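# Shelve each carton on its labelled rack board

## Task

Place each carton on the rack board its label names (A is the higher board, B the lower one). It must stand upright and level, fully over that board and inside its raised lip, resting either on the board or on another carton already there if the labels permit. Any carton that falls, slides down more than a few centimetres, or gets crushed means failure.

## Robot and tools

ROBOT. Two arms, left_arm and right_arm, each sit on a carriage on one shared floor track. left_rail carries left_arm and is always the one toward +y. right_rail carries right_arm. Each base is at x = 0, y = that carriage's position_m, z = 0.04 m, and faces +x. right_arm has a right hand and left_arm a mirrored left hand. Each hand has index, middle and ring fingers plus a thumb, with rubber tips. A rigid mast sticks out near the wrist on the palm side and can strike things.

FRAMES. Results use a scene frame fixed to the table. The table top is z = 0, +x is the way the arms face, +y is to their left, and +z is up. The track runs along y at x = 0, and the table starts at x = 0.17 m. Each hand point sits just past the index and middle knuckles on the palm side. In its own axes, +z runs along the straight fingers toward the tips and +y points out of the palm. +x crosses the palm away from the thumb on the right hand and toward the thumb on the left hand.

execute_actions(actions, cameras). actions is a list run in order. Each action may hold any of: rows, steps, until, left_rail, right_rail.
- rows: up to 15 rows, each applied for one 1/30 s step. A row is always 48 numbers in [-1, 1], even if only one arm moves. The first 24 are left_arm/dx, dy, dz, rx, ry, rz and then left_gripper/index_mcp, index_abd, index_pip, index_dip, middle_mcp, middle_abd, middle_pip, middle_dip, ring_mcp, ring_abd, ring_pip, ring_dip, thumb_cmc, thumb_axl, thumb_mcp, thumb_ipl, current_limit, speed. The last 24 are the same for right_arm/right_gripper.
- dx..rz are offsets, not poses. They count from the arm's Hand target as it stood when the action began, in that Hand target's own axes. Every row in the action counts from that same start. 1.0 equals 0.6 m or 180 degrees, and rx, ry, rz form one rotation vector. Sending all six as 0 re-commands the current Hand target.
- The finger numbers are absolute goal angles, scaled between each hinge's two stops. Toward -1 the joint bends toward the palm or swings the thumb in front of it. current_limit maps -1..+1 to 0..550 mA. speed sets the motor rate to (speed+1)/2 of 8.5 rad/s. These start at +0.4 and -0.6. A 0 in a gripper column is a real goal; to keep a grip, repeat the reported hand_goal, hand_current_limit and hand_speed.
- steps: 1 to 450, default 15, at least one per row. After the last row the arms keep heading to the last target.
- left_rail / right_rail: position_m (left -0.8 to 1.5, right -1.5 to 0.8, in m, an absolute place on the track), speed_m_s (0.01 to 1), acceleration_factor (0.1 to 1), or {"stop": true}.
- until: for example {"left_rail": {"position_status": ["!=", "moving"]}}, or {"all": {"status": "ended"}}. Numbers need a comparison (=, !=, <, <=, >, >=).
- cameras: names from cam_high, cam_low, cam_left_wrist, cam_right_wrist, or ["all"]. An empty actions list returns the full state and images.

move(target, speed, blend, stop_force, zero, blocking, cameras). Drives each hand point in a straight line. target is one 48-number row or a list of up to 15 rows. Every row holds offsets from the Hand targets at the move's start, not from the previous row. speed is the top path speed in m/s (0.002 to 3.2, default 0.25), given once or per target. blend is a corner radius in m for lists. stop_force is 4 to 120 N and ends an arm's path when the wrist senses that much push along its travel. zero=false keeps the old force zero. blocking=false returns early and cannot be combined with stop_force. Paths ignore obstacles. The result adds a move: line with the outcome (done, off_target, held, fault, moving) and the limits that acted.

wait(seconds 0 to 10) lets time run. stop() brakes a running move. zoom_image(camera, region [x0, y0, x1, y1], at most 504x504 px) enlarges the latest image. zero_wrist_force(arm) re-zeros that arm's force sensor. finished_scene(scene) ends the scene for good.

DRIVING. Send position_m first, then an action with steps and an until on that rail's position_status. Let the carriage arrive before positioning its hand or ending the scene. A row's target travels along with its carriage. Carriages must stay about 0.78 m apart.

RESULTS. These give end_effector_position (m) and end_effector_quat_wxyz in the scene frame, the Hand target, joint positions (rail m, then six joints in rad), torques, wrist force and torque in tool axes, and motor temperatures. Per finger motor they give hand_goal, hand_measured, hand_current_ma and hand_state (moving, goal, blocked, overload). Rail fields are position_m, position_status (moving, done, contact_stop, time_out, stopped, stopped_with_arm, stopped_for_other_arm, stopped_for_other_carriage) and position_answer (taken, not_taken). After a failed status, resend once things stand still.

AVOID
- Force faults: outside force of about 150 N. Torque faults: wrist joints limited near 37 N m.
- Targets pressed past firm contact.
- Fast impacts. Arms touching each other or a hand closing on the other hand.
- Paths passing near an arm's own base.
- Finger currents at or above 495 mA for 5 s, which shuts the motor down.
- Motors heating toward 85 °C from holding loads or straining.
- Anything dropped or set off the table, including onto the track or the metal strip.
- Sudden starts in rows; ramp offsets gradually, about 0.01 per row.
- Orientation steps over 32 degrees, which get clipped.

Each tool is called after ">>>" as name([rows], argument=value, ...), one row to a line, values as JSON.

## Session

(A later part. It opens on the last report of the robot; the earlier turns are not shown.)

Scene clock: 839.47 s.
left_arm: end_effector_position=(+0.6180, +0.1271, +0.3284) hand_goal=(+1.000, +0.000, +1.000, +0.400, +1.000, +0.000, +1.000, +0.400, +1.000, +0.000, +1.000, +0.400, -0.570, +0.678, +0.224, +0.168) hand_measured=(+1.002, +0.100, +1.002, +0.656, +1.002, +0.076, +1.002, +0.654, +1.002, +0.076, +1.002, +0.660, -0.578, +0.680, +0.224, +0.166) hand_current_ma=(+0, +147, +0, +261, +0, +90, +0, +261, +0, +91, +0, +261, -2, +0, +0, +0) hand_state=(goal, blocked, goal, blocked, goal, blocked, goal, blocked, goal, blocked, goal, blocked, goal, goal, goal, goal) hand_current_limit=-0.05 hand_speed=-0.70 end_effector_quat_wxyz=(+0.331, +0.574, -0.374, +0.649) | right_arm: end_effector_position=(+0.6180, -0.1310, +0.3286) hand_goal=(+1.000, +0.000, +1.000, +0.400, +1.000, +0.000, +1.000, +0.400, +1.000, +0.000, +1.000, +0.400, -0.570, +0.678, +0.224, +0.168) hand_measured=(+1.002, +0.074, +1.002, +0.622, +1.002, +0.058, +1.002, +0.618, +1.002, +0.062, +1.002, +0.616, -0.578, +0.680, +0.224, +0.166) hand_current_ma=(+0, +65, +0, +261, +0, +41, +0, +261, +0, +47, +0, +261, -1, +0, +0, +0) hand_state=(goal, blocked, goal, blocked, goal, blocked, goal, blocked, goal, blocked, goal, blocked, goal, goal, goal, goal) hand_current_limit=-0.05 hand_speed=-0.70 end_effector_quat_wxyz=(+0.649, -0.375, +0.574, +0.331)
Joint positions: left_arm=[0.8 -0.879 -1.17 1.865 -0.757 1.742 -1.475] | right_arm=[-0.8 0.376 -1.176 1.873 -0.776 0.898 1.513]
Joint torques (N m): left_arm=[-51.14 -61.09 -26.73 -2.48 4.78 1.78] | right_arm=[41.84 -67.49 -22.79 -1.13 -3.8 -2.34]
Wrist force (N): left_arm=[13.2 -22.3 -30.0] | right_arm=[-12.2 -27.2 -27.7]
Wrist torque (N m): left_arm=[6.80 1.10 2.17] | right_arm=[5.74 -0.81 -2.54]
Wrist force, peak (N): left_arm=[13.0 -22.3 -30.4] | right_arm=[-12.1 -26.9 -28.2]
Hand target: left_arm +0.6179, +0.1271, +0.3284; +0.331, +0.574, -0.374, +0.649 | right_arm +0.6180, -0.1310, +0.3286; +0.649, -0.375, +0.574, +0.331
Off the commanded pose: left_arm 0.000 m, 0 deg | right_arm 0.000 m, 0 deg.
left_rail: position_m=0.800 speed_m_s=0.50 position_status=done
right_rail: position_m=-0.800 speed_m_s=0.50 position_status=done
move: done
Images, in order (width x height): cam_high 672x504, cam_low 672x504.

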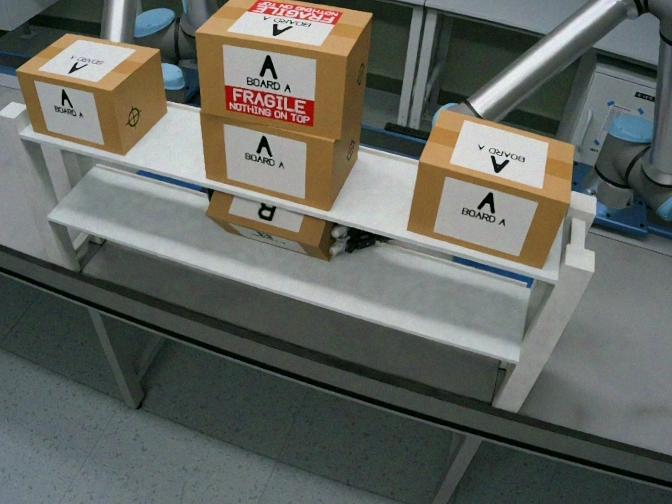

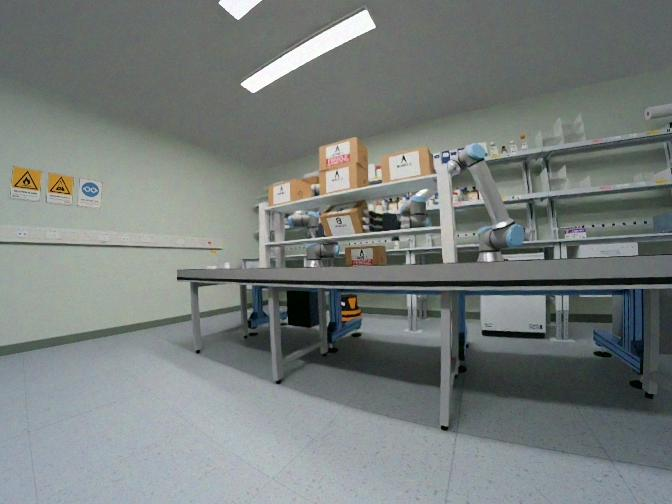

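>>> execute_actions([
  {"rows":[[0,0,0,0,0,0, 1,0,1,0.53, 1,0,1,0.52, 1,0,1,0.52, -0.571,0.678,0.2247,0.1676, -0.05,-0.9, 0,0,0,0,0,0, 1,0,1,0.51, 1,0,1,0.51, 1,0,1,0.51, -0.571,0.678,0.2247,0.1676, -0.05,-0.9]],"steps":40},
], cameras=["cam_low"])

>>> zoom_image(camera="cam_low", region=[315, 195, 395, 255])

Scene clock: 844.53 s.
left_arm: end_effector_position=(+0.6179, +0.1271, +0.3284) hand_goal=(+1.000, +0.000, +1.000, +0.530, +1.000, +0.000, +1.000, +0.520, +1.000, +0.000, +1.000, +0.520, -0.570, +0.678, +0.224, +0.168) hand_measured=(+1.002, +0.100, +1.002, +0.656, +1.002, +0.076, +1.002, +0.654, +1.002, +0.078, +1.002, +0.660, -0.578, +0.680, +0.224, +0.166) hand_current_ma=(+0, +148, +0, +261, +0, +91, +0, +261, +0, +91, +0, +261, -2, +0, +0, +0) hand_state=(goal, blocked, goal, blocked, goal, blocked, goal, blocked, goal, blocked, goal, blocked, goal, goal, goal, goal) hand_current_limit=-0.05 hand_speed=-0.90 end_effector_quat_wxyz=(+0.331, +0.574, -0.374, +0.649) | right_arm: end_effector_position=(+0.6180, -0.1310, +0.3286) hand_goal=(+1.000, +0.000, +1.000, +0.510, +1.000, +0.000, +1.000, +0.510, +1.000, +0.000, +1.000, +0.510, -0.570, +0.678, +0.224, +0.168) hand_measured=(+1.002, +0.074, +1.002, +0.622, +1.002, +0.058, +1.002, +0.618, +1.002, +0.062, +1.002, +0.616, -0.578, +0.680, +0.224, +0.166) hand_current_ma=(+0, +65, +0, +192, +0, +41, +0, +178, +0, +47, +0, +173, -1, +0, +0, +0) hand_state=(goal, blocked, goal, blocked, goal, blocked, goal, blocked, goal, blocked, goal, blocked, goal, goal, goal, goal) hand_current_limit=-0.05 hand_speed=-0.90 end_effector_quat_wxyz=(+0.649, -0.375, +0.574, +0.331)
Joint positions: left_arm=[0.8 -0.879 -1.17 1.865 -0.757 1.742 -1.475] | right_arm=[-0.8 0.376 -1.176 1.873 -0.776 0.898 1.513]
Joint torques (N m): left_arm=[-51.66 -59.27 -26.6 -2.78 4.29 1.48] | right_arm=[43.16 -67.25 -21.81 -0.8 -3.67 -1.75]
Wrist force (N): left_arm=[13.5 -22.3 -30.2] | right_arm=[-11.8 -26.6 -28.2]
Wrist torque (N m): left_arm=[6.79 1.05 2.19] | right_arm=[5.84 -0.87 -2.48]
Wrist force, peak (N): left_arm=[12.9 -22.6 -30.8] | right_arm=[-11.3 -27.4 -28.7]
Hand target: left_arm +0.6179, +0.1271, +0.3284; +0.331, +0.574, -0.374, +0.649 | right_arm +0.6180, -0.1310, +0.3286; +0.649, -0.375, +0.574, +0.331
Off the commanded pose: left_arm 0.000 m, 0 deg | right_arm 0.000 m, 0 deg.
left_rail: position_m=0.800 speed_m_s=0.50 position_status=done
right_rail: position_m=-0.800 speed_m_s=0.50 position_status=done
Images, in order (width x height): cam_low 672x504.

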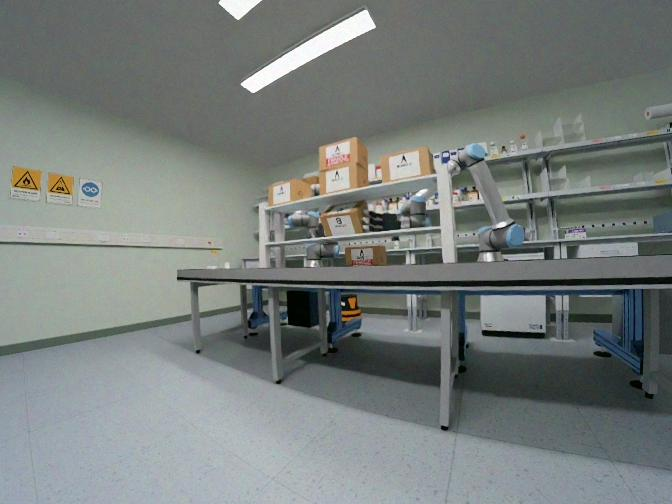

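Scaled by 6.300 from the camera's 672x504 image, which has a finer 960x720 frame.

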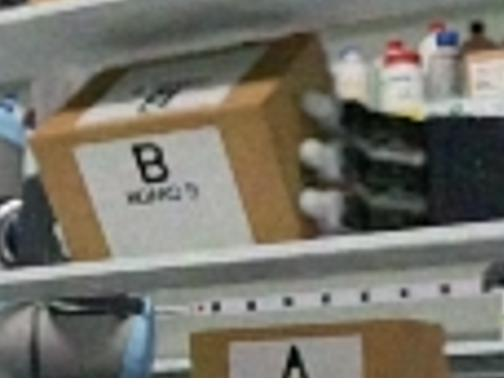

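>>> move([
  [0,-0.001,-0.00173,0,0,0, 1,0,1,0.53, 1,0,1,0.52, 1,0,1,0.52, -0.571,0.678,0.2247,0.1676, -0.05,-0.9, 0,-0.001,-0.00173,0,0,0, 1,0,1,0.51, 1,0,1,0.51, 1,0,1,0.51, -0.571,0.678,0.2247,0.1676, -0.05,-0.9],
], speed=0.01, cameras=["cam_low"])

>>> zoom_image(camera="cam_low", region=[315, 195, 395, 255])

Scene clock: 846.07 s.
left_arm: end_effector_position=(+0.6179, +0.1283, +0.3284) hand_goal=(+1.000, +0.000, +1.000, +0.530, +1.000, +0.000, +1.000, +0.520, +1.000, +0.000, +1.000, +0.520, -0.570, +0.678, +0.224, +0.168) hand_measured=(+1.002, +0.100, +1.002, +0.656, +1.002, +0.078, +1.002, +0.654, +1.002, +0.078, +1.002, +0.654, -0.578, +0.680, +0.224, +0.166) hand_current_ma=(+0, +148, +0, +261, +0, +91, +0, +261, +0, +91, +0, +260, -2, +0, +0, +0) hand_state=(goal, blocked, goal, blocked, goal, blocked, goal, blocked, goal, blocked, goal, blocked, goal, goal, goal, goal) hand_current_limit=-0.05 hand_speed=-0.90 end_effector_quat_wxyz=(+0.331, +0.574, -0.374, +0.649) | right_arm: end_effector_position=(+0.6179, -0.1321, +0.3286) hand_goal=(+1.000, +0.000, +1.000, +0.510, +1.000, +0.000, +1.000, +0.510, +1.000, +0.000, +1.000, +0.510, -0.570, +0.678, +0.224, +0.168) hand_measured=(+1.002, +0.074, +1.002, +0.618, +1.002, +0.058, +1.002, +0.618, +1.002, +0.062, +1.002, +0.616, -0.578, +0.680, +0.224, +0.166) hand_current_ma=(+0, +65, +0, +176, +0, +41, +0, +178, +0, +47, +0, +173, -1, +0, +0, +0) hand_state=(goal, blocked, goal, blocked, goal, blocked, goal, blocked, goal, blocked, goal, blocked, goal, goal, goal, goal) hand_current_limit=-0.05 hand_speed=-0.90 end_effector_quat_wxyz=(+0.649, -0.375, +0.574, +0.331)
Joint positions: left_arm=[0.8 -0.878 -1.171 1.866 -0.758 1.743 -1.475] | right_arm=[-0.8 0.375 -1.177 1.875 -0.776 0.896 1.514]
Joint torques (N m): left_arm=[-4.34 -61.91 -23.48 -2.82 8.91 -1.64] | right_arm=[2.56 -69.12 -20.44 -0.87 -9.47 3.79]
Wrist force (N): left_arm=[10.7 -12.8 -18.0] | right_arm=[-9.8 -17.4 -14.1]
Wrist torque (N m): left_arm=[4.31 0.93 1.73] | right_arm=[2.95 -0.97 -2.03]
Wrist force, peak (N): left_arm=[12.8 -22.4 -30.6] | right_arm=[-12.0 -27.4 -28.4]
Hand target: left_arm +0.6179, +0.1283, +0.3284; +0.331, +0.574, -0.374, +0.649 | right_arm +0.6180, -0.1322, +0.3286; +0.649, -0.375, +0.574, +0.331
Off the commanded pose: left_arm 0.000 m, 0 deg | right_arm 0.000 m, 0 deg.
left_rail: position_m=0.800 speed_m_s=0.50 position_status=done
right_rail: position_m=-0.800 speed_m_s=0.50 position_status=done
move: done
Images, in order (width x height): cam_low 672x504.

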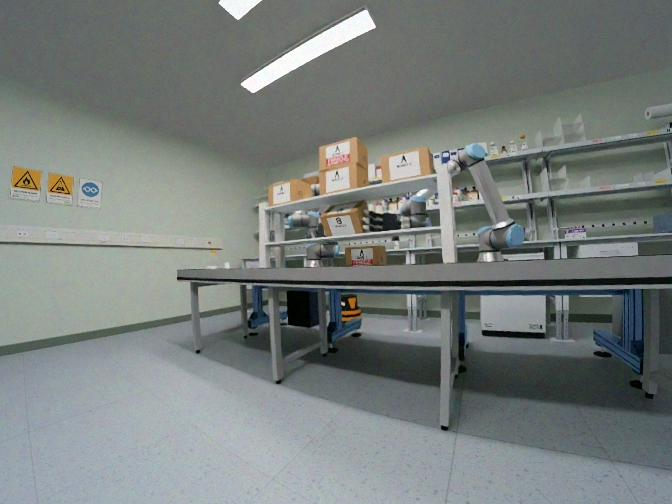

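Scaled by 6.300 from the camera's 672x504 image, which has a finer 960x720 frame.

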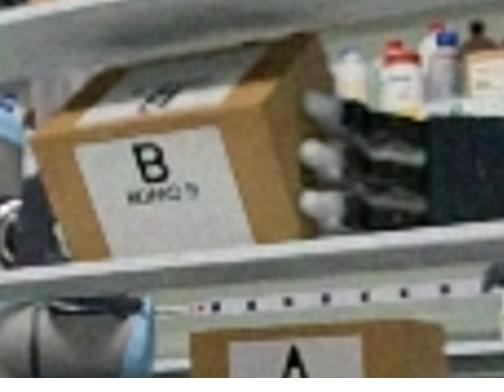

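>>> move([
  [-0.00748,0.01825,-0.01054,0,0,0, 1,0,1,0.53, 1,0,1,0.52, 1,0,1,0.52, -0.571,0.678,0.2247,0.1676, -0.05,-0.9, 0.00748,0.01825,-0.01054,0,0,0, 1,0,1,0.51, 1,0,1,0.51, 1,0,1,0.51, -0.571,0.678,0.2247,0.1676, -0.05,-0.9],
], speed=0.01, cameras=["cam_low", "cam_high"])

>>> zoom_image(camera="cam_low", region=[315, 195, 395, 255])

>>> zoom_image(camera="cam_high", region=[190, 160, 390, 310])

Scene clock: 848.40 s.
left_arm: end_effector_position=(+0.6060, +0.1283, +0.3224) hand_goal=(+1.000, +0.000, +1.000, +0.530, +1.000, +0.000, +1.000, +0.520, +1.000, +0.000, +1.000, +0.520, -0.570, +0.678, +0.224, +0.168) hand_measured=(+1.002, +0.122, +1.002, +0.646, +1.002, +0.082, +1.002, +0.650, +1.002, +0.072, +1.002, +0.648, -0.578, +0.680, +0.224, +0.166) hand_current_ma=(+0, +210, +0, +240, +0, +100, +0, +261, +0, +83, +0, +261, -2, +0, +0, +0) hand_state=(goal, blocked, goal, blocked, goal, blocked, goal, blocked, goal, blocked, goal, blocked, goal, goal, goal, goal) hand_current_limit=-0.05 hand_speed=-0.90 end_effector_quat_wxyz=(+0.331, +0.574, -0.374, +0.649) | right_arm: end_effector_position=(+0.6061, -0.1322, +0.3227) hand_goal=(+1.000, +0.000, +1.000, +0.510, +1.000, +0.000, +1.000, +0.510, +1.000, +0.000, +1.000, +0.510, -0.570, +0.678, +0.224, +0.168) hand_measured=(+1.002, +0.110, +1.002, +0.612, +1.002, +0.076, +1.002, +0.616, +1.002, +0.074, +1.002, +0.612, -0.578, +0.680, +0.224, +0.166) hand_current_ma=(+0, +142, +0, +159, +0, +70, +0, +170, +0, +65, +0, +160, -1, +0, +0, +0) hand_state=(goal, blocked, goal, blocked, goal, blocked, goal, blocked, goal, blocked, goal, blocked, goal, goal, goal, goal) hand_current_limit=-0.05 hand_speed=-0.90 end_effector_quat_wxyz=(+0.649, -0.375, +0.574, +0.331)
Joint positions: left_arm=[0.8 -0.891 -1.178 1.89 -0.774 1.729 -1.475] | right_arm=[-0.8 0.381 -1.183 1.898 -0.793 0.903 1.513]
Joint torques (N m): left_arm=[-44.64 -60.19 -24.64 -1.75 3.43 1.65] | right_arm=[35.31 -62.45 -17.91 0.04 -2.17 -1.92]
Wrist force (N): left_arm=[13.6 -18.1 -21.9] | right_arm=[-15.1 -22.4 -19.7]
Wrist torque (N m): left_arm=[5.20 0.90 2.41] | right_arm=[4.21 -1.41 -2.98]
Wrist force, peak (N): left_arm=[14.0 -18.1 -22.1] | right_arm=[-14.9 -22.7 -20.1]
Hand target: left_arm +0.6059, +0.1283, +0.3224; +0.331, +0.574, -0.374, +0.649 | right_arm +0.6060, -0.1322, +0.3226; +0.649, -0.375, +0.574, +0.331
Off the commanded pose: left_arm 0.000 m, 0 deg | right_arm 0.000 m, 0 deg.
left_rail: position_m=0.800 speed_m_s=0.50 position_status=done
right_rail: position_m=-0.800 speed_m_s=0.50 position_status=done
move: done
Images, in order (width x height): cam_high 672x504, cam_low 672x504.

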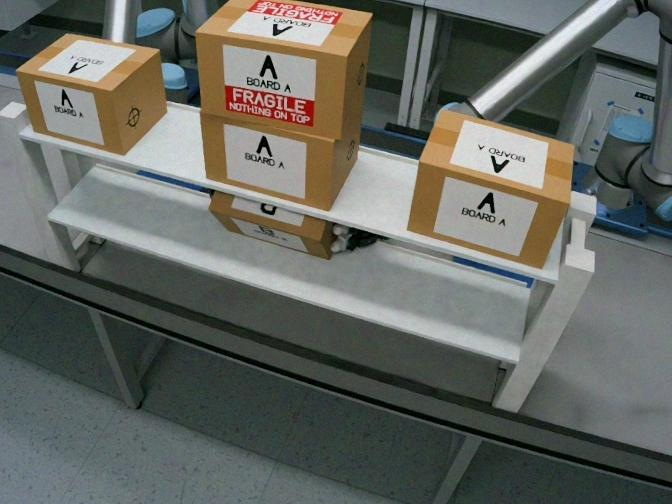

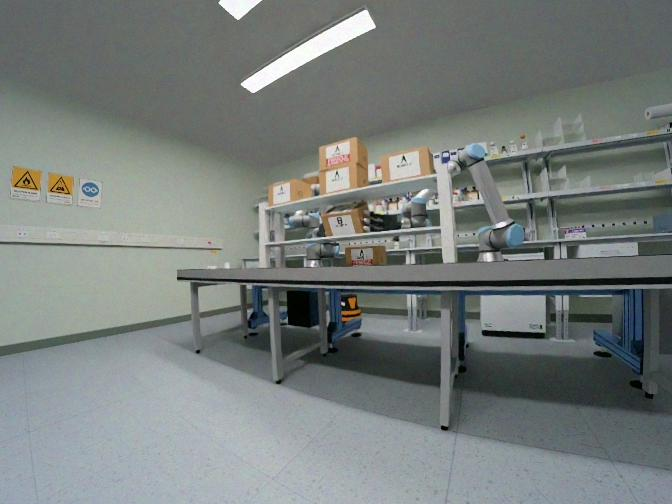

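Scaled by 6.300 from the camera's 672x504 image, which has a finer 960x720 frame.

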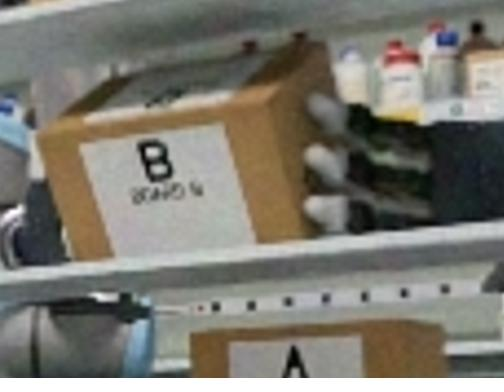

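Scaled by 2.520 from the camera's 672x504 image, which has a finer 960x720 frame.

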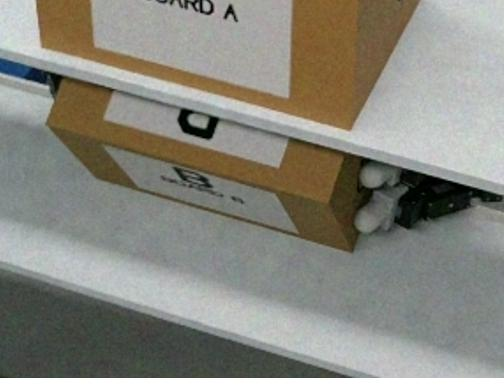

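>>> move([
  [0.05351,0.0103,-0.00595,0,-0.03333,-0.05774, 1,0,1,0.53, 1,0,1,0.52, 1,0,1,0.52, -0.571,0.678,0.2247,0.1676, -0.05,-0.9, -0.05351,0.0103,-0.00595,0,0.03333,0.05774, 1,0,1,0.51, 1,0,1,0.51, 1,0,1,0.51, -0.571,0.678,0.2247,0.1676, -0.05,-0.9],
], speed=0.02, cameras=["cam_low", "cam_high"])

>>> zoom_image(camera="cam_low", region=[315, 195, 395, 255])

>>> zoom_image(camera="cam_high", region=[190, 160, 390, 310])

Scene clock: 856.10 s.
left_arm: end_effector_position=(+0.5949, +0.1283, +0.3534) hand_goal=(+1.000, +0.000, +1.000, +0.530, +1.000, +0.000, +1.000, +0.520, +1.000, +0.000, +1.000, +0.520, -0.570, +0.678, +0.224, +0.168) hand_measured=(+1.002, +0.156, +1.002, +0.642, +1.002, +0.112, +1.002, +0.650, +1.002, +0.100, +1.002, +0.648, -0.578, +0.680, +0.224, +0.166) hand_current_ma=(+0, +261, +0, +228, +0, +177, +0, +261, +0, +147, +0, +261, -2, +0, +0, +0) hand_state=(goal, blocked, goal, blocked, goal, blocked, goal, blocked, goal, blocked, goal, blocked, goal, goal, goal, goal) hand_current_limit=-0.05 hand_speed=-0.90 end_effector_quat_wxyz=(+0.369, +0.638, -0.338, +0.585) | right_arm: end_effector_position=(+0.5950, -0.1322, +0.3536) hand_goal=(+1.000, +0.000, +1.000, +0.510, +1.000, +0.000, +1.000, +0.510, +1.000, +0.000, +1.000, +0.510, -0.570, +0.678, +0.224, +0.168) hand_measured=(+1.002, +0.150, +1.002, +0.612, +1.002, +0.116, +1.002, +0.616, +1.002, +0.114, +1.002, +0.612, -0.578, +0.680, +0.224, +0.166) hand_current_ma=(+0, +260, +0, +159, +0, +158, +0, +170, +0, +149, +0, +160, -1, +0, +0, +0) hand_state=(goal, blocked, goal, blocked, goal, blocked, goal, blocked, goal, blocked, goal, blocked, goal, goal, goal, goal) hand_current_limit=-0.05 hand_speed=-0.90 end_effector_quat_wxyz=(+0.585, -0.338, +0.638, +0.369)
Joint positions: left_arm=[0.8 -0.91 -1.223 1.864 -0.598 1.709 -1.64] | right_arm=[-0.8 0.39 -1.224 1.866 -0.587 0.913 1.613]
Joint torques (N m): left_arm=[-43.6 -55.51 -39.74 4.75 3.05 -3.94] | right_arm=[37.18 -57.59 -33.41 6.35 -2.28 4.69]
Wrist force (N): left_arm=[17.4 -15.8 -23.3] | right_arm=[-20.3 -20.8 -20.7]
Wrist torque (N m): left_arm=[5.23 1.19 3.00] | right_arm=[4.10 -1.79 -3.62]
Wrist force, peak (N): left_arm=[17.4 -15.8 -23.3] | right_arm=[-21.0 -21.0 -20.8]
Hand target: left_arm +0.5949, +0.1283, +0.3534; +0.369, +0.638, -0.338, +0.585 | right_arm +0.5950, -0.1322, +0.3536; +0.585, -0.338, +0.638, +0.369
Off the commanded pose: left_arm 0.000 m, 0 deg | right_arm 0.000 m, 0 deg.
left_rail: position_m=0.800 speed_m_s=0.50 position_status=done
right_rail: position_m=-0.800 speed_m_s=0.50 position_status=done
move: done
Images, in order (width x height): cam_high 672x504, cam_low 672x504.

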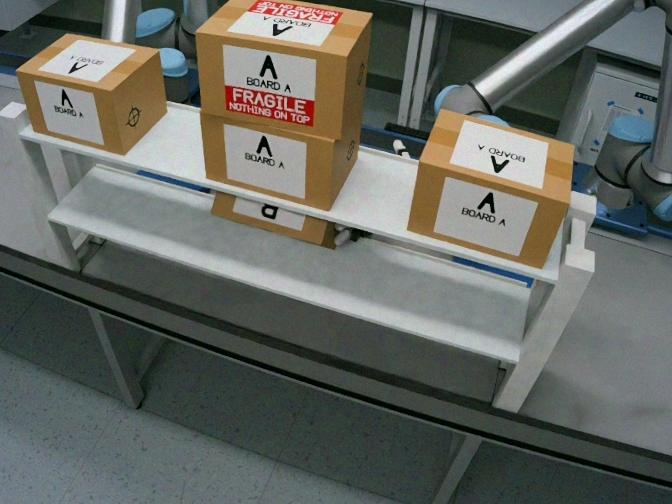

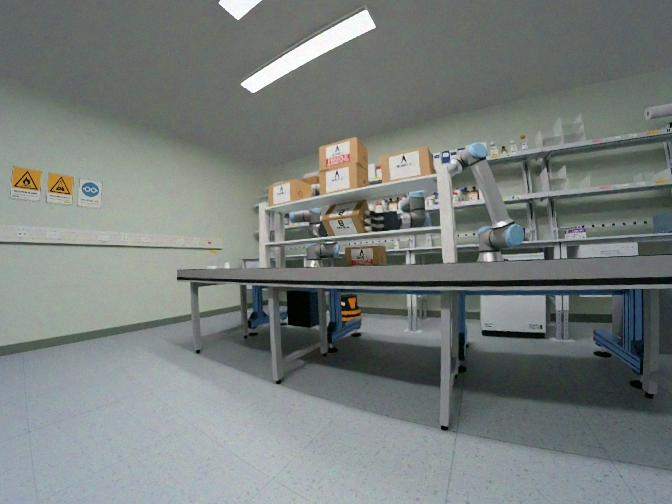

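Scaled by 6.300 from the camera's 672x504 image, which has a finer 960x720 frame.

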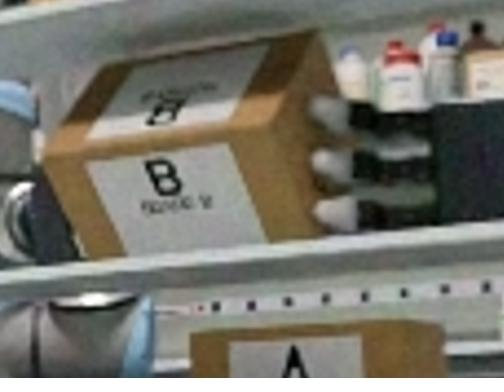

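Scaled by 2.520 from the camera's 672x504 image, which has a finer 960x720 frame.

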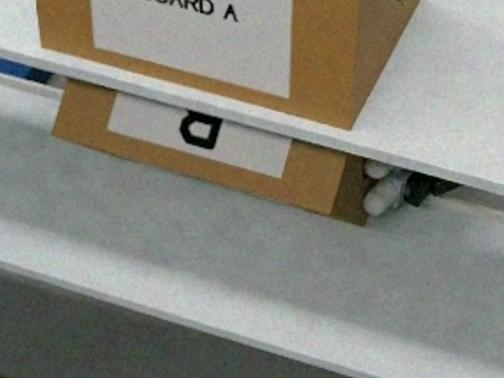

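>>> move([
  [0.01661,0.00126,-0.00072,0,0,0, 1,0,1,0.45, 1,0,1,0.45, 1,0,1,0.45, -0.571,0.678,0.2247,0.1676, -0.05,-0.9, -0.01661,0.00126,-0.00072,0,0,0, 1,0,1,0.45, 1,0,1,0.45, 1,0,1,0.45, -0.571,0.678,0.2247,0.1676, -0.05,-0.9],
  [0.01661,0.00293,0.00217,0,0,0, 1,0,1,0.45, 1,0,1,0.45, 1,0,1,0.45, -0.571,0.678,0.2247,0.1676, -0.05,-0.9, -0.01661,0.00293,0.00217,0,0,0, 1,0,1,0.45, 1,0,1,0.45, 1,0,1,0.45, -0.571,0.678,0.2247,0.1676, -0.05,-0.9],
], speed=0.01, cameras=["cam_high", "cam_left_wrist", "cam_right_wrist"])

>>> zoom_image(camera="cam_left_wrist", region=[220, 40, 580, 310])

>>> zoom_image(camera="cam_right_wrist", region=[90, 60, 450, 330])

>>> zoom_image(camera="cam_high", region=[190, 160, 390, 310])

Scene clock: 863.50 s.
left_arm: end_effector_position=(+0.5949, +0.1264, +0.3634) hand_goal=(+1.000, +0.000, +1.000, +0.450, +1.000, +0.000, +1.000, +0.450, +1.000, +0.000, +1.000, +0.450, -0.570, +0.678, +0.224, +0.168) hand_measured=(+1.004, +0.104, +1.002, +0.664, +1.004, +0.058, +1.002, +0.658, +1.002, +0.048, +1.002, +0.658, -0.578, +0.680, +0.224, +0.166) hand_current_ma=(+0, +155, +0, +261, +1, +56, +0, +261, +0, +39, +0, +261, -2, +0, +0, +0) hand_state=(goal, blocked, goal, blocked, goal, blocked, goal, blocked, goal, blocked, goal, blocked, goal, goal, goal, goal) hand_current_limit=-0.05 hand_speed=-0.90 end_effector_quat_wxyz=(+0.369, +0.638, -0.338, +0.585) | right_arm: end_effector_position=(+0.5950, -0.1303, +0.3636) hand_goal=(+1.000, +0.000, +1.000, +0.450, +1.000, +0.000, +1.000, +0.450, +1.000, +0.000, +1.000, +0.450, -0.570, +0.678, +0.224, +0.168) hand_measured=(+1.004, +0.094, +1.002, +0.600, +1.004, +0.058, +1.002, +0.598, +1.004, +0.056, +1.002, +0.590, -0.578, +0.680, +0.224, +0.166) hand_current_ma=(+0, +105, +0, +261, +0, +41, +0, +261, +0, +38, +0, +261, -1, +0, +0, +0) hand_state=(goal, blocked, goal, blocked, goal, blocked, goal, blocked, goal, blocked, goal, blocked, goal, goal, goal, goal) hand_current_limit=-0.05 hand_speed=-0.90 end_effector_quat_wxyz=(+0.585, -0.338, +0.638, +0.369)
Joint positions: left_arm=[0.8 -0.912 -1.231 1.855 -0.58 1.707 -1.64] | right_arm=[-0.8 0.393 -1.233 1.857 -0.57 0.916 1.613]
Joint torques (N m): left_arm=[-58.47 -37.06 -57.98 -1.89 6 -2.46] | right_arm=[53.07 -44.25 -51.17 -0.46 -6.25 3.5]
Wrist force (N): left_arm=[6.4 -24.1 -47.8] | right_arm=[-7.2 -31.5 -47.2]
Wrist torque (N m): left_arm=[9.42 -0.54 1.24] | right_arm=[8.97 0.44 -1.79]
Wrist force, peak (N): left_arm=[5.9 -24.1 -48.9] | right_arm=[-7.2 -31.5 -47.2]
Hand target: left_arm +0.5949, +0.1263, +0.3634; +0.369, +0.638, -0.338, +0.585 | right_arm +0.5950, -0.1303, +0.3636; +0.585, -0.338, +0.638, +0.369
Off the commanded pose: left_arm 0.000 m, 0 deg | right_arm 0.000 m, 0 deg.
left_rail: position_m=0.800 speed_m_s=0.50 position_status=done
right_rail: position_m=-0.800 speed_m_s=0.50 position_status=done
move: done
Images, in order (width x height): cam_high 672x504, cam_left_wrist 672x504, cam_right_wrist 672x504.

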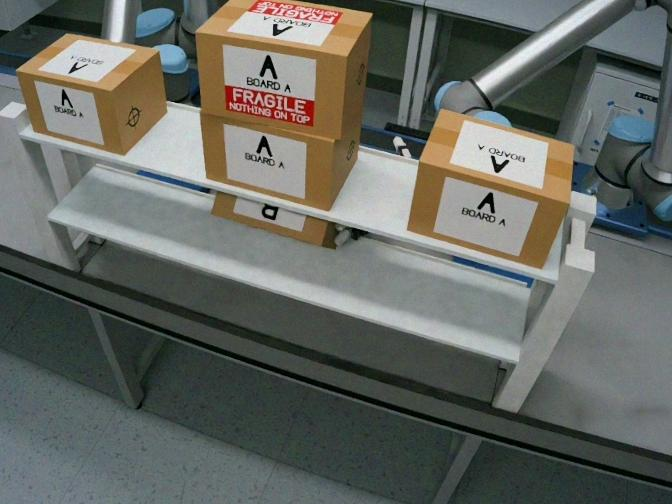

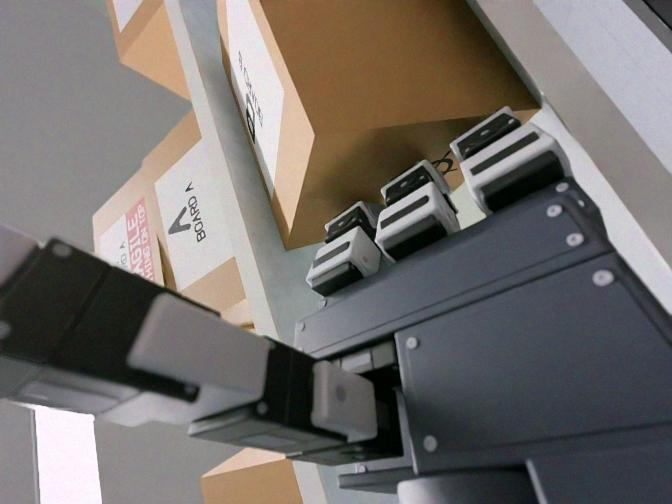

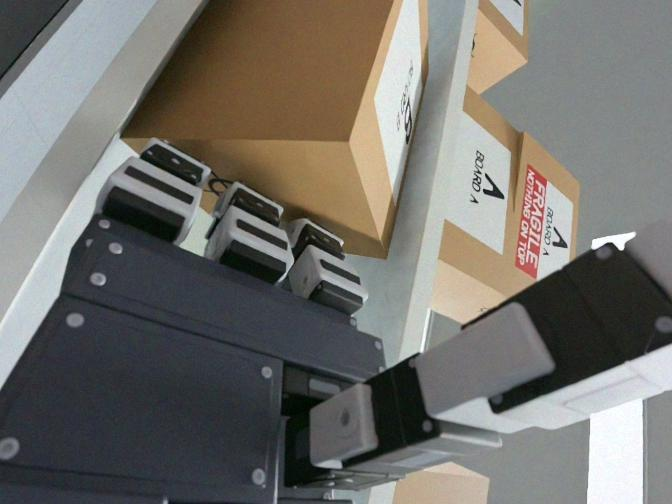

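Scaled by 1.400 from the camera's 672x504 image, which has a finer 960x720 frame.

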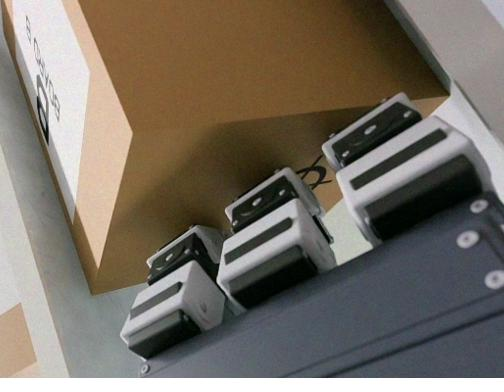

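Scaled by 1.400 from the camera's 672x504 image, which has a finer 960x720 frame.

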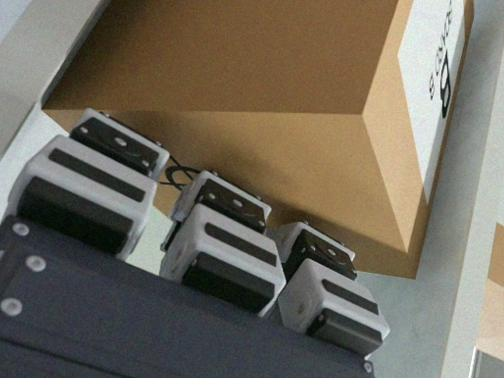

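Scaled by 2.520 from the camera's 672x504 image, which has a finer 960x720 frame.

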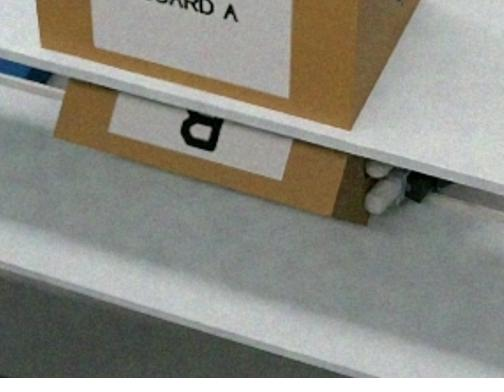

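>>> move([
  [0.00664,0.0005,-0.00029,0,0,0, 1,0,1,0.45, 1,0,1,0.45, 1,0,1,0.45, -0.571,0.678,0.2247,0.1676, -0.05,-0.9, -0.00664,0.0005,-0.00029,0,0,0, 1,0,1,0.45, 1,0,1,0.45, 1,0,1,0.45, -0.571,0.678,0.2247,0.1676, -0.05,-0.9],
  [0.00664,0.0005,-0.00029,0,0,0, 1,0,1,0.72, 1,0,1,0.45, 1,0,1,0.72, -0.571,0.678,0.2247,0.1676, -0.05,-0.9, -0.00664,0.0005,-0.00029,0,0,0, 1,0,1,0.72, 1,0,1,0.45, 1,0,1,0.72, -0.571,0.678,0.2247,0.1676, -0.05,-0.9],
], speed=0.01, cameras=["cam_low", "cam_left_wrist"])

>>> zoom_image(camera="cam_low", region=[315, 195, 395, 255])

>>> zoom_image(camera="cam_left_wrist", region=[220, 40, 580, 310])

Scene clock: 868.07 s.
left_arm: end_effector_position=(+0.5949, +0.1263, +0.3675) hand_goal=(+1.000, +0.000, +1.000, +0.720, +1.000, +0.000, +1.000, +0.450, +1.000, +0.000, +1.000, +0.720, -0.570, +0.678, +0.224, +0.168) hand_measured=(+1.000, +0.062, +1.000, +0.736, +1.004, +0.020, +1.002, +0.688, +1.000, +0.010, +1.000, +0.730, -0.578, +0.680, +0.224, +0.166) hand_current_ma=(+0, +61, +0, +7, +1, +9, +0, +261, +0, +2, +0, +3, -2, +0, +0, +0) hand_state=(goal, blocked, goal, goal, goal, blocked, goal, blocked, goal, goal, goal, goal, goal, goal, goal, goal) hand_current_limit=-0.05 hand_speed=-0.90 end_effector_quat_wxyz=(+0.369, +0.638, -0.338, +0.585) | right_arm: end_effector_position=(+0.5949, -0.1301, +0.3676) hand_goal=(+1.000, +0.000, +1.000, +0.720, +1.000, +0.000, +1.000, +0.450, +1.000, +0.000, +1.000, +0.720, -0.570, +0.678, +0.224, +0.168) hand_measured=(+1.000, +0.000, +1.000, +0.716, +1.004, +0.020, +1.002, +0.606, +1.000, +0.000, +1.000, +0.718, -0.578, +0.680, +0.224, +0.166) hand_current_ma=(+0, +0, +0, +0, +0, +5, +0, +261, +0, +0, +0, +0, -1, +0, +0, +0) hand_state=(goal, goal, goal, goal, goal, blocked, goal, blocked, goal, goal, goal, goal, goal, goal, goal, goal) hand_current_limit=-0.05 hand_speed=-0.90 end_effector_quat_wxyz=(+0.585, -0.338, +0.638, +0.369)
Joint positions: left_arm=[0.8 -0.912 -1.235 1.852 -0.574 1.707 -1.64] | right_arm=[-0.8 0.393 -1.237 1.854 -0.563 0.916 1.613]
Joint torques (N m): left_arm=[-15.24 -68.98 -37.91 -1.81 7.54 -0.97] | right_arm=[8.38 -73.3 -40.49 -0.69 -6.87 2.33]
Wrist force (N): left_arm=[2.8 -9.5 -19.2] | right_arm=[-2.4 -13.8 -14.3]
Wrist torque (N m): left_arm=[4.11 -0.30 0.74] | right_arm=[2.53 0.29 -0.88]
Wrist force, peak (N): left_arm=[6.6 -24.6 -47.9] | right_arm=[-8.0 -31.8 -47.9]
Hand target: left_arm +0.5949, +0.1264, +0.3674; +0.369, +0.638, -0.338, +0.585 | right_arm +0.5950, -0.1302, +0.3676; +0.585, -0.338, +0.638, +0.369
Off the commanded pose: left_arm 0.000 m, 0 deg | right_arm 0.000 m, 0 deg.
left_rail: position_m=0.800 speed_m_s=0.50 position_status=done
right_rail: position_m=-0.800 speed_m_s=0.50 position_status=done
move: done
Images, in order (width x height): cam_low 672x504, cam_left_wrist 672x504.

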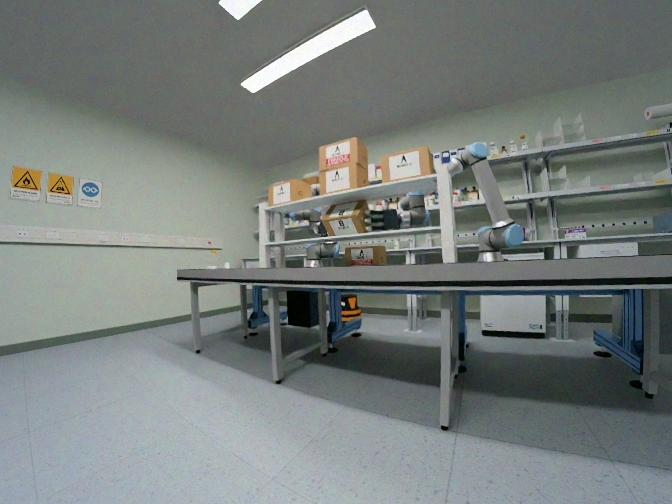

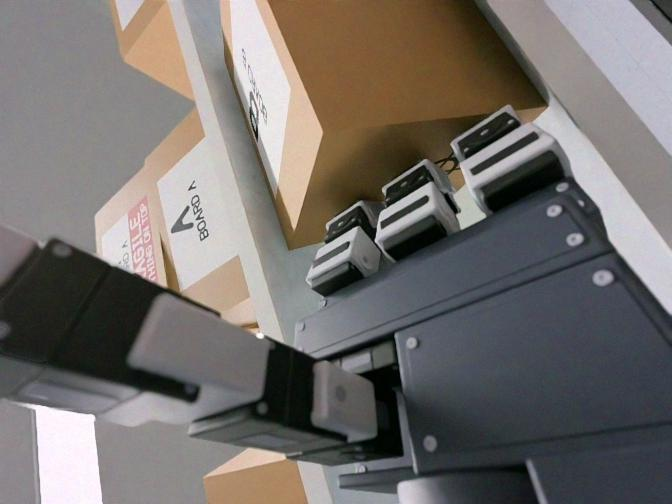

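Scaled by 6.300 from the camera's 672x504 image, which has a finer 960x720 frame.

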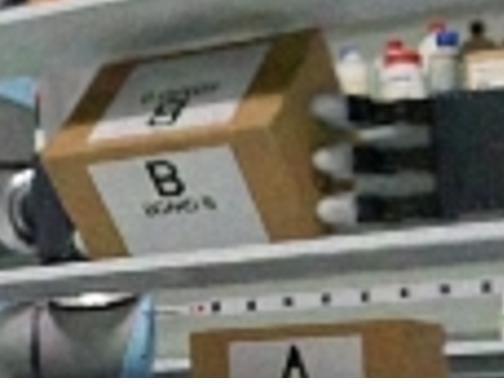

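Scaled by 1.400 from the camera's 672x504 image, which has a finer 960x720 frame.

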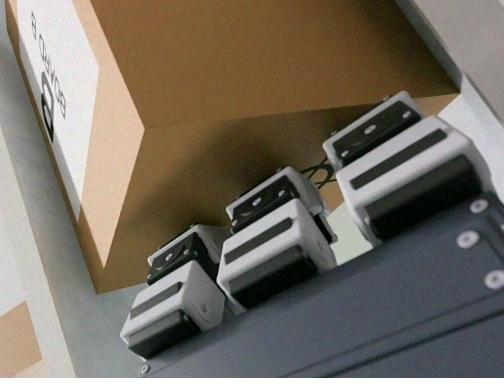

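>>> execute_actions(actions=[], cameras=["cam_low","cam_high"])

>>> zoom_image(camera="cam_low", region=[315, 195, 395, 255])

>>> zoom_image(camera="cam_high", region=[190, 160, 390, 310])

Scene clock: 874.80 s.
left_arm: end_effector_position=(+0.5949, +0.1264, +0.3674) hand_goal=(+1.000, +0.000, +1.000, +0.720, +1.000, +0.000, +1.000, +0.450, +1.000, +0.000, +1.000, +0.720, -0.570, +0.678, +0.224, +0.168) hand_measured=(+1.000, +0.062, +1.000, +0.736, +1.004, +0.020, +1.002, +0.688, +1.000, +0.010, +1.000, +0.730, -0.578, +0.680, +0.224, +0.166) hand_current_ma=(+0, +61, +0, +7, +1, +9, +0, +261, +0, +2, +0, +3, -2, +0, +0, +0) hand_state=(goal, blocked, goal, goal, goal, blocked, goal, blocked, goal, goal, goal, goal, goal, goal, goal, goal) hand_current_limit=-0.05 hand_speed=-0.90 end_effector_quat_wxyz=(+0.369, +0.638, -0.338, +0.585) | right_arm: end_effector_position=(+0.5950, -0.1302, +0.3676) hand_goal=(+1.000, +0.000, +1.000, +0.720, +1.000, +0.000, +1.000, +0.450, +1.000, +0.000, +1.000, +0.720, -0.570, +0.678, +0.224, +0.168) hand_measured=(+1.000, +0.000, +1.000, +0.716, +1.004, +0.020, +1.002, +0.606, +1.000, +0.000, +1.000, +0.718, -0.578, +0.680, +0.224, +0.166) hand_current_ma=(+0, +0, +0, +0, +0, +5, +0, +261, +0, +0, +0, +0, -1, +0, +0, +0) hand_state=(goal, goal, goal, goal, goal, blocked, goal, blocked, goal, goal, goal, goal, goal, goal, goal, goal) hand_current_limit=-0.05 hand_speed=-0.90 end_effector_quat_wxyz=(+0.585, -0.338, +0.638, +0.369)
Joint positions: left_arm=[0.8 -0.912 -1.235 1.852 -0.574 1.707 -1.64] | right_arm=[-0.8 0.393 -1.237 1.854 -0.563 0.916 1.613]
Joint velocities: within noise
Joint torques (N m): left_arm=[-1.52 -68.43 -32.56 -0.76 8.25 1.37] | right_arm=[-0.53 -73.04 -30.61 -0.56 -1.13 -0.86]
Motor temperatures (°C): left_arm=[29 23 30 30 35 32] | right_arm=[26 24 28 33 31 33]
Wrist force (N): left_arm=[3.0 -8.9 -18.8] | right_arm=[-3.1 -13.2 -14.1]
Wrist torque (N m): left_arm=[4.08 -0.21 0.73] | right_arm=[2.49 0.33 -0.89]
Wrist force, peak (N): left_arm=[2.9 -9.5 -19.1] | right_arm=[-3.0 -14.0 -14.3]
Hand target: left_arm +0.5949, +0.1264, +0.3674; +0.369, +0.638, -0.338, +0.585 | right_arm +0.5950, -0.1302, +0.3676; +0.585, -0.338, +0.638, +0.369
Off the commanded pose: left_arm 0.000 m, 0 deg | right_arm 0.000 m, 0 deg.
left_rail: position_m=0.800 speed_m_s=0.50 position_status=done
right_rail: position_m=-0.800 speed_m_s=0.50 position_status=done
Images, in order (width x height): cam_high 672x504, cam_low 672x504.

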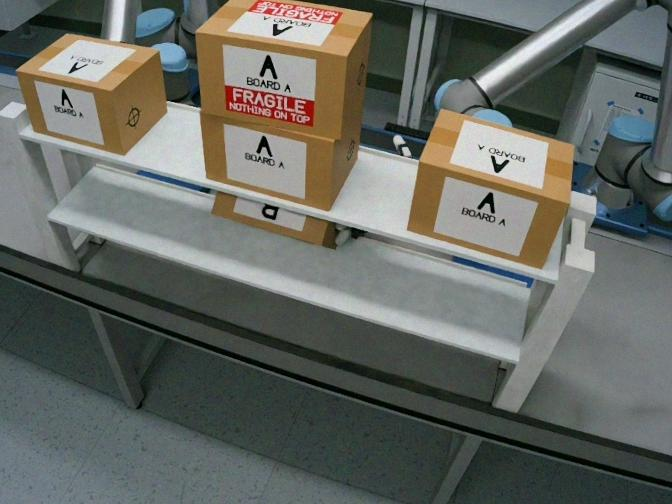

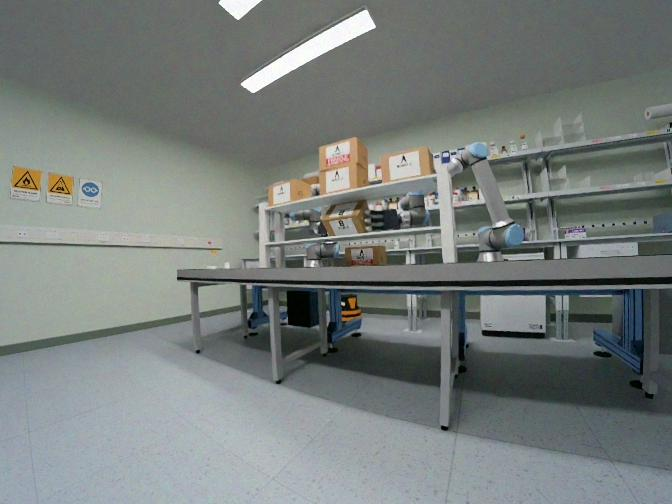

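Scaled by 6.300 from the camera's 672x504 image, which has a finer 960x720 frame.

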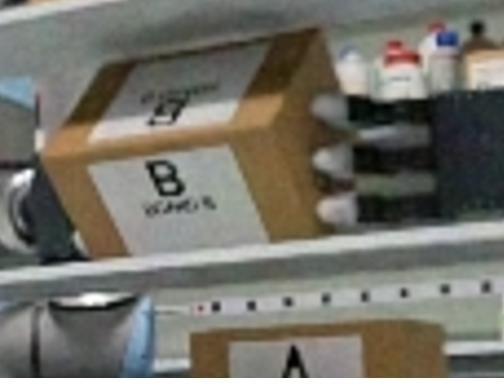

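Scaled by 2.520 from the camera's 672x504 image, which has a finer 960x720 frame.

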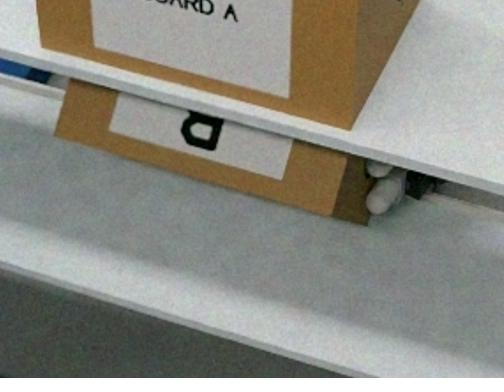

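>>> move(target=[-0.008093,0.013876,-0.008012,0,0,0, 1,0,1,0.72, 1,0,1,0.45, 1,0,1,0.72, -0.571,0.678,0.2247,0.1676, -0.05,-0.9, 0.008093,0.013876,-0.008012,0,0,0, 1,0,1,0.72, 1,0,1,0.45, 1,0,1,0.72, -0.571,0.678,0.2247,0.1676, -0.05,-0.9], speed=0.01, cameras=["cam_low","cam_high"])

>>> zoom_image(camera="cam_low", region=[315, 195, 395, 255])

>>> zoom_image(camera="cam_high", region=[190, 160, 390, 310])

Scene clock: 880.23 s.
left_arm: end_effector_position=(+0.5850, +0.1263, +0.3634) hand_goal=(+1.000, +0.000, +1.000, +0.720, +1.000, +0.000, +1.000, +0.450, +1.000, +0.000, +1.000, +0.720, -0.570, +0.678, +0.224, +0.168) hand_measured=(+1.000, +0.054, +1.000, +0.736, +1.004, +0.066, +1.002, +0.688, +1.000, +0.010, +1.000, +0.732, -0.578, +0.680, +0.224, +0.166) hand_current_ma=(+0, +48, +0, +7, +0, +69, +0, +261, +0, +2, +0, +4, -2, +0, +0, +0) hand_state=(goal, blocked, goal, goal, goal, blocked, goal, blocked, goal, goal, goal, goal, goal, goal, goal, goal) hand_current_limit=-0.05 hand_speed=-0.90 end_effector_quat_wxyz=(+0.369, +0.638, -0.338, +0.585) | right_arm: end_effector_position=(+0.5850, -0.1302, +0.3636) hand_goal=(+1.000, +0.000, +1.000, +0.720, +1.000, +0.000, +1.000, +0.450, +1.000, +0.000, +1.000, +0.720, -0.570, +0.678, +0.224, +0.168) hand_measured=(+1.000, +0.000, +1.000, +0.716, +1.004, +0.064, +1.002, +0.606, +1.000, +0.000, +1.000, +0.718, -0.578, +0.680, +0.224, +0.166) hand_current_ma=(+0, +0, +0, +0, +0, +51, +0, +261, +0, +0, +0, +0, -1, +0, +0, +0) hand_state=(goal, goal, goal, goal, goal, blocked, goal, blocked, goal, goal, goal, goal, goal, goal, goal, goal) hand_current_limit=-0.05 hand_speed=-0.90 end_effector_quat_wxyz=(+0.585, -0.338, +0.638, +0.369)
Joint positions: left_arm=[0.8 -0.924 -1.242 1.871 -0.585 1.695 -1.641] | right_arm=[-0.8 0.399 -1.244 1.873 -0.575 0.921 1.613]
Joint torques (N m): left_arm=[-33.78 -65.62 -30.35 -6.38 1.63 -2.74] | right_arm=[24.82 -71.65 -27.93 -3.67 0.38 3.57]
Wrist force (N): left_arm=[5.3 -9.5 -18.8] | right_arm=[-4.2 -12.9 -13.3]
Wrist torque (N m): left_arm=[4.13 0.12 1.15] | right_arm=[2.22 -0.03 -1.11]
Wrist force, peak (N): left_arm=[5.1 -10.0 -19.3] | right_arm=[-2.6 -13.4 -14.5]
Hand target: left_arm +0.5849, +0.1263, +0.3634; +0.369, +0.638, -0.338, +0.585 | right_arm +0.5850, -0.1302, +0.3636; +0.585, -0.338, +0.638, +0.369
Off the commanded pose: left_arm 0.000 m, 0 deg | right_arm 0.000 m, 0 deg.
left_rail: position_m=0.800 speed_m_s=0.50 position_status=done
right_rail: position_m=-0.800 speed_m_s=0.50 position_status=done
move: done
Images, in order (width x height): cam_high 672x504, cam_low 672x504.

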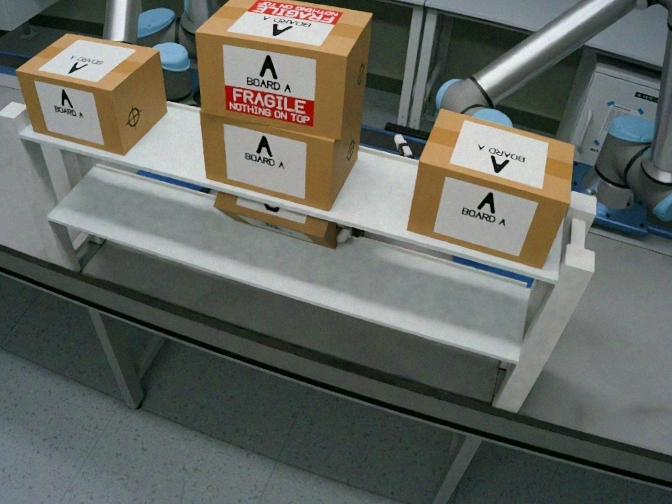

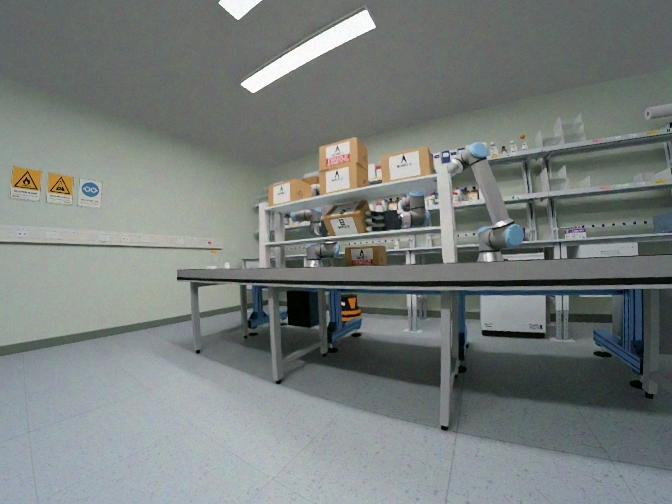

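Scaled by 6.300 from the camera's 672x504 image, which has a finer 960x720 frame.

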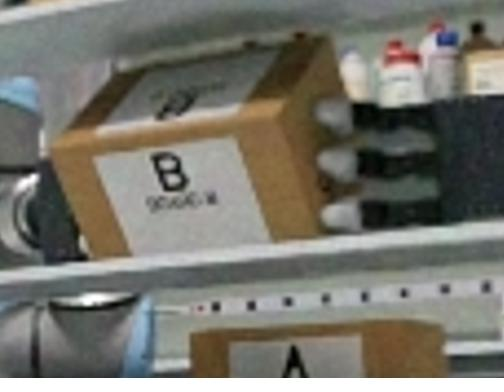

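Scaled by 2.520 from the camera's 672x504 image, which has a finer 960x720 frame.

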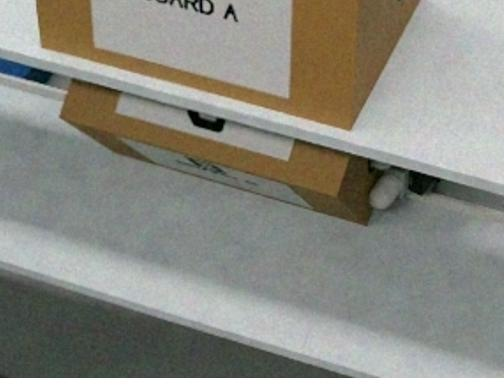

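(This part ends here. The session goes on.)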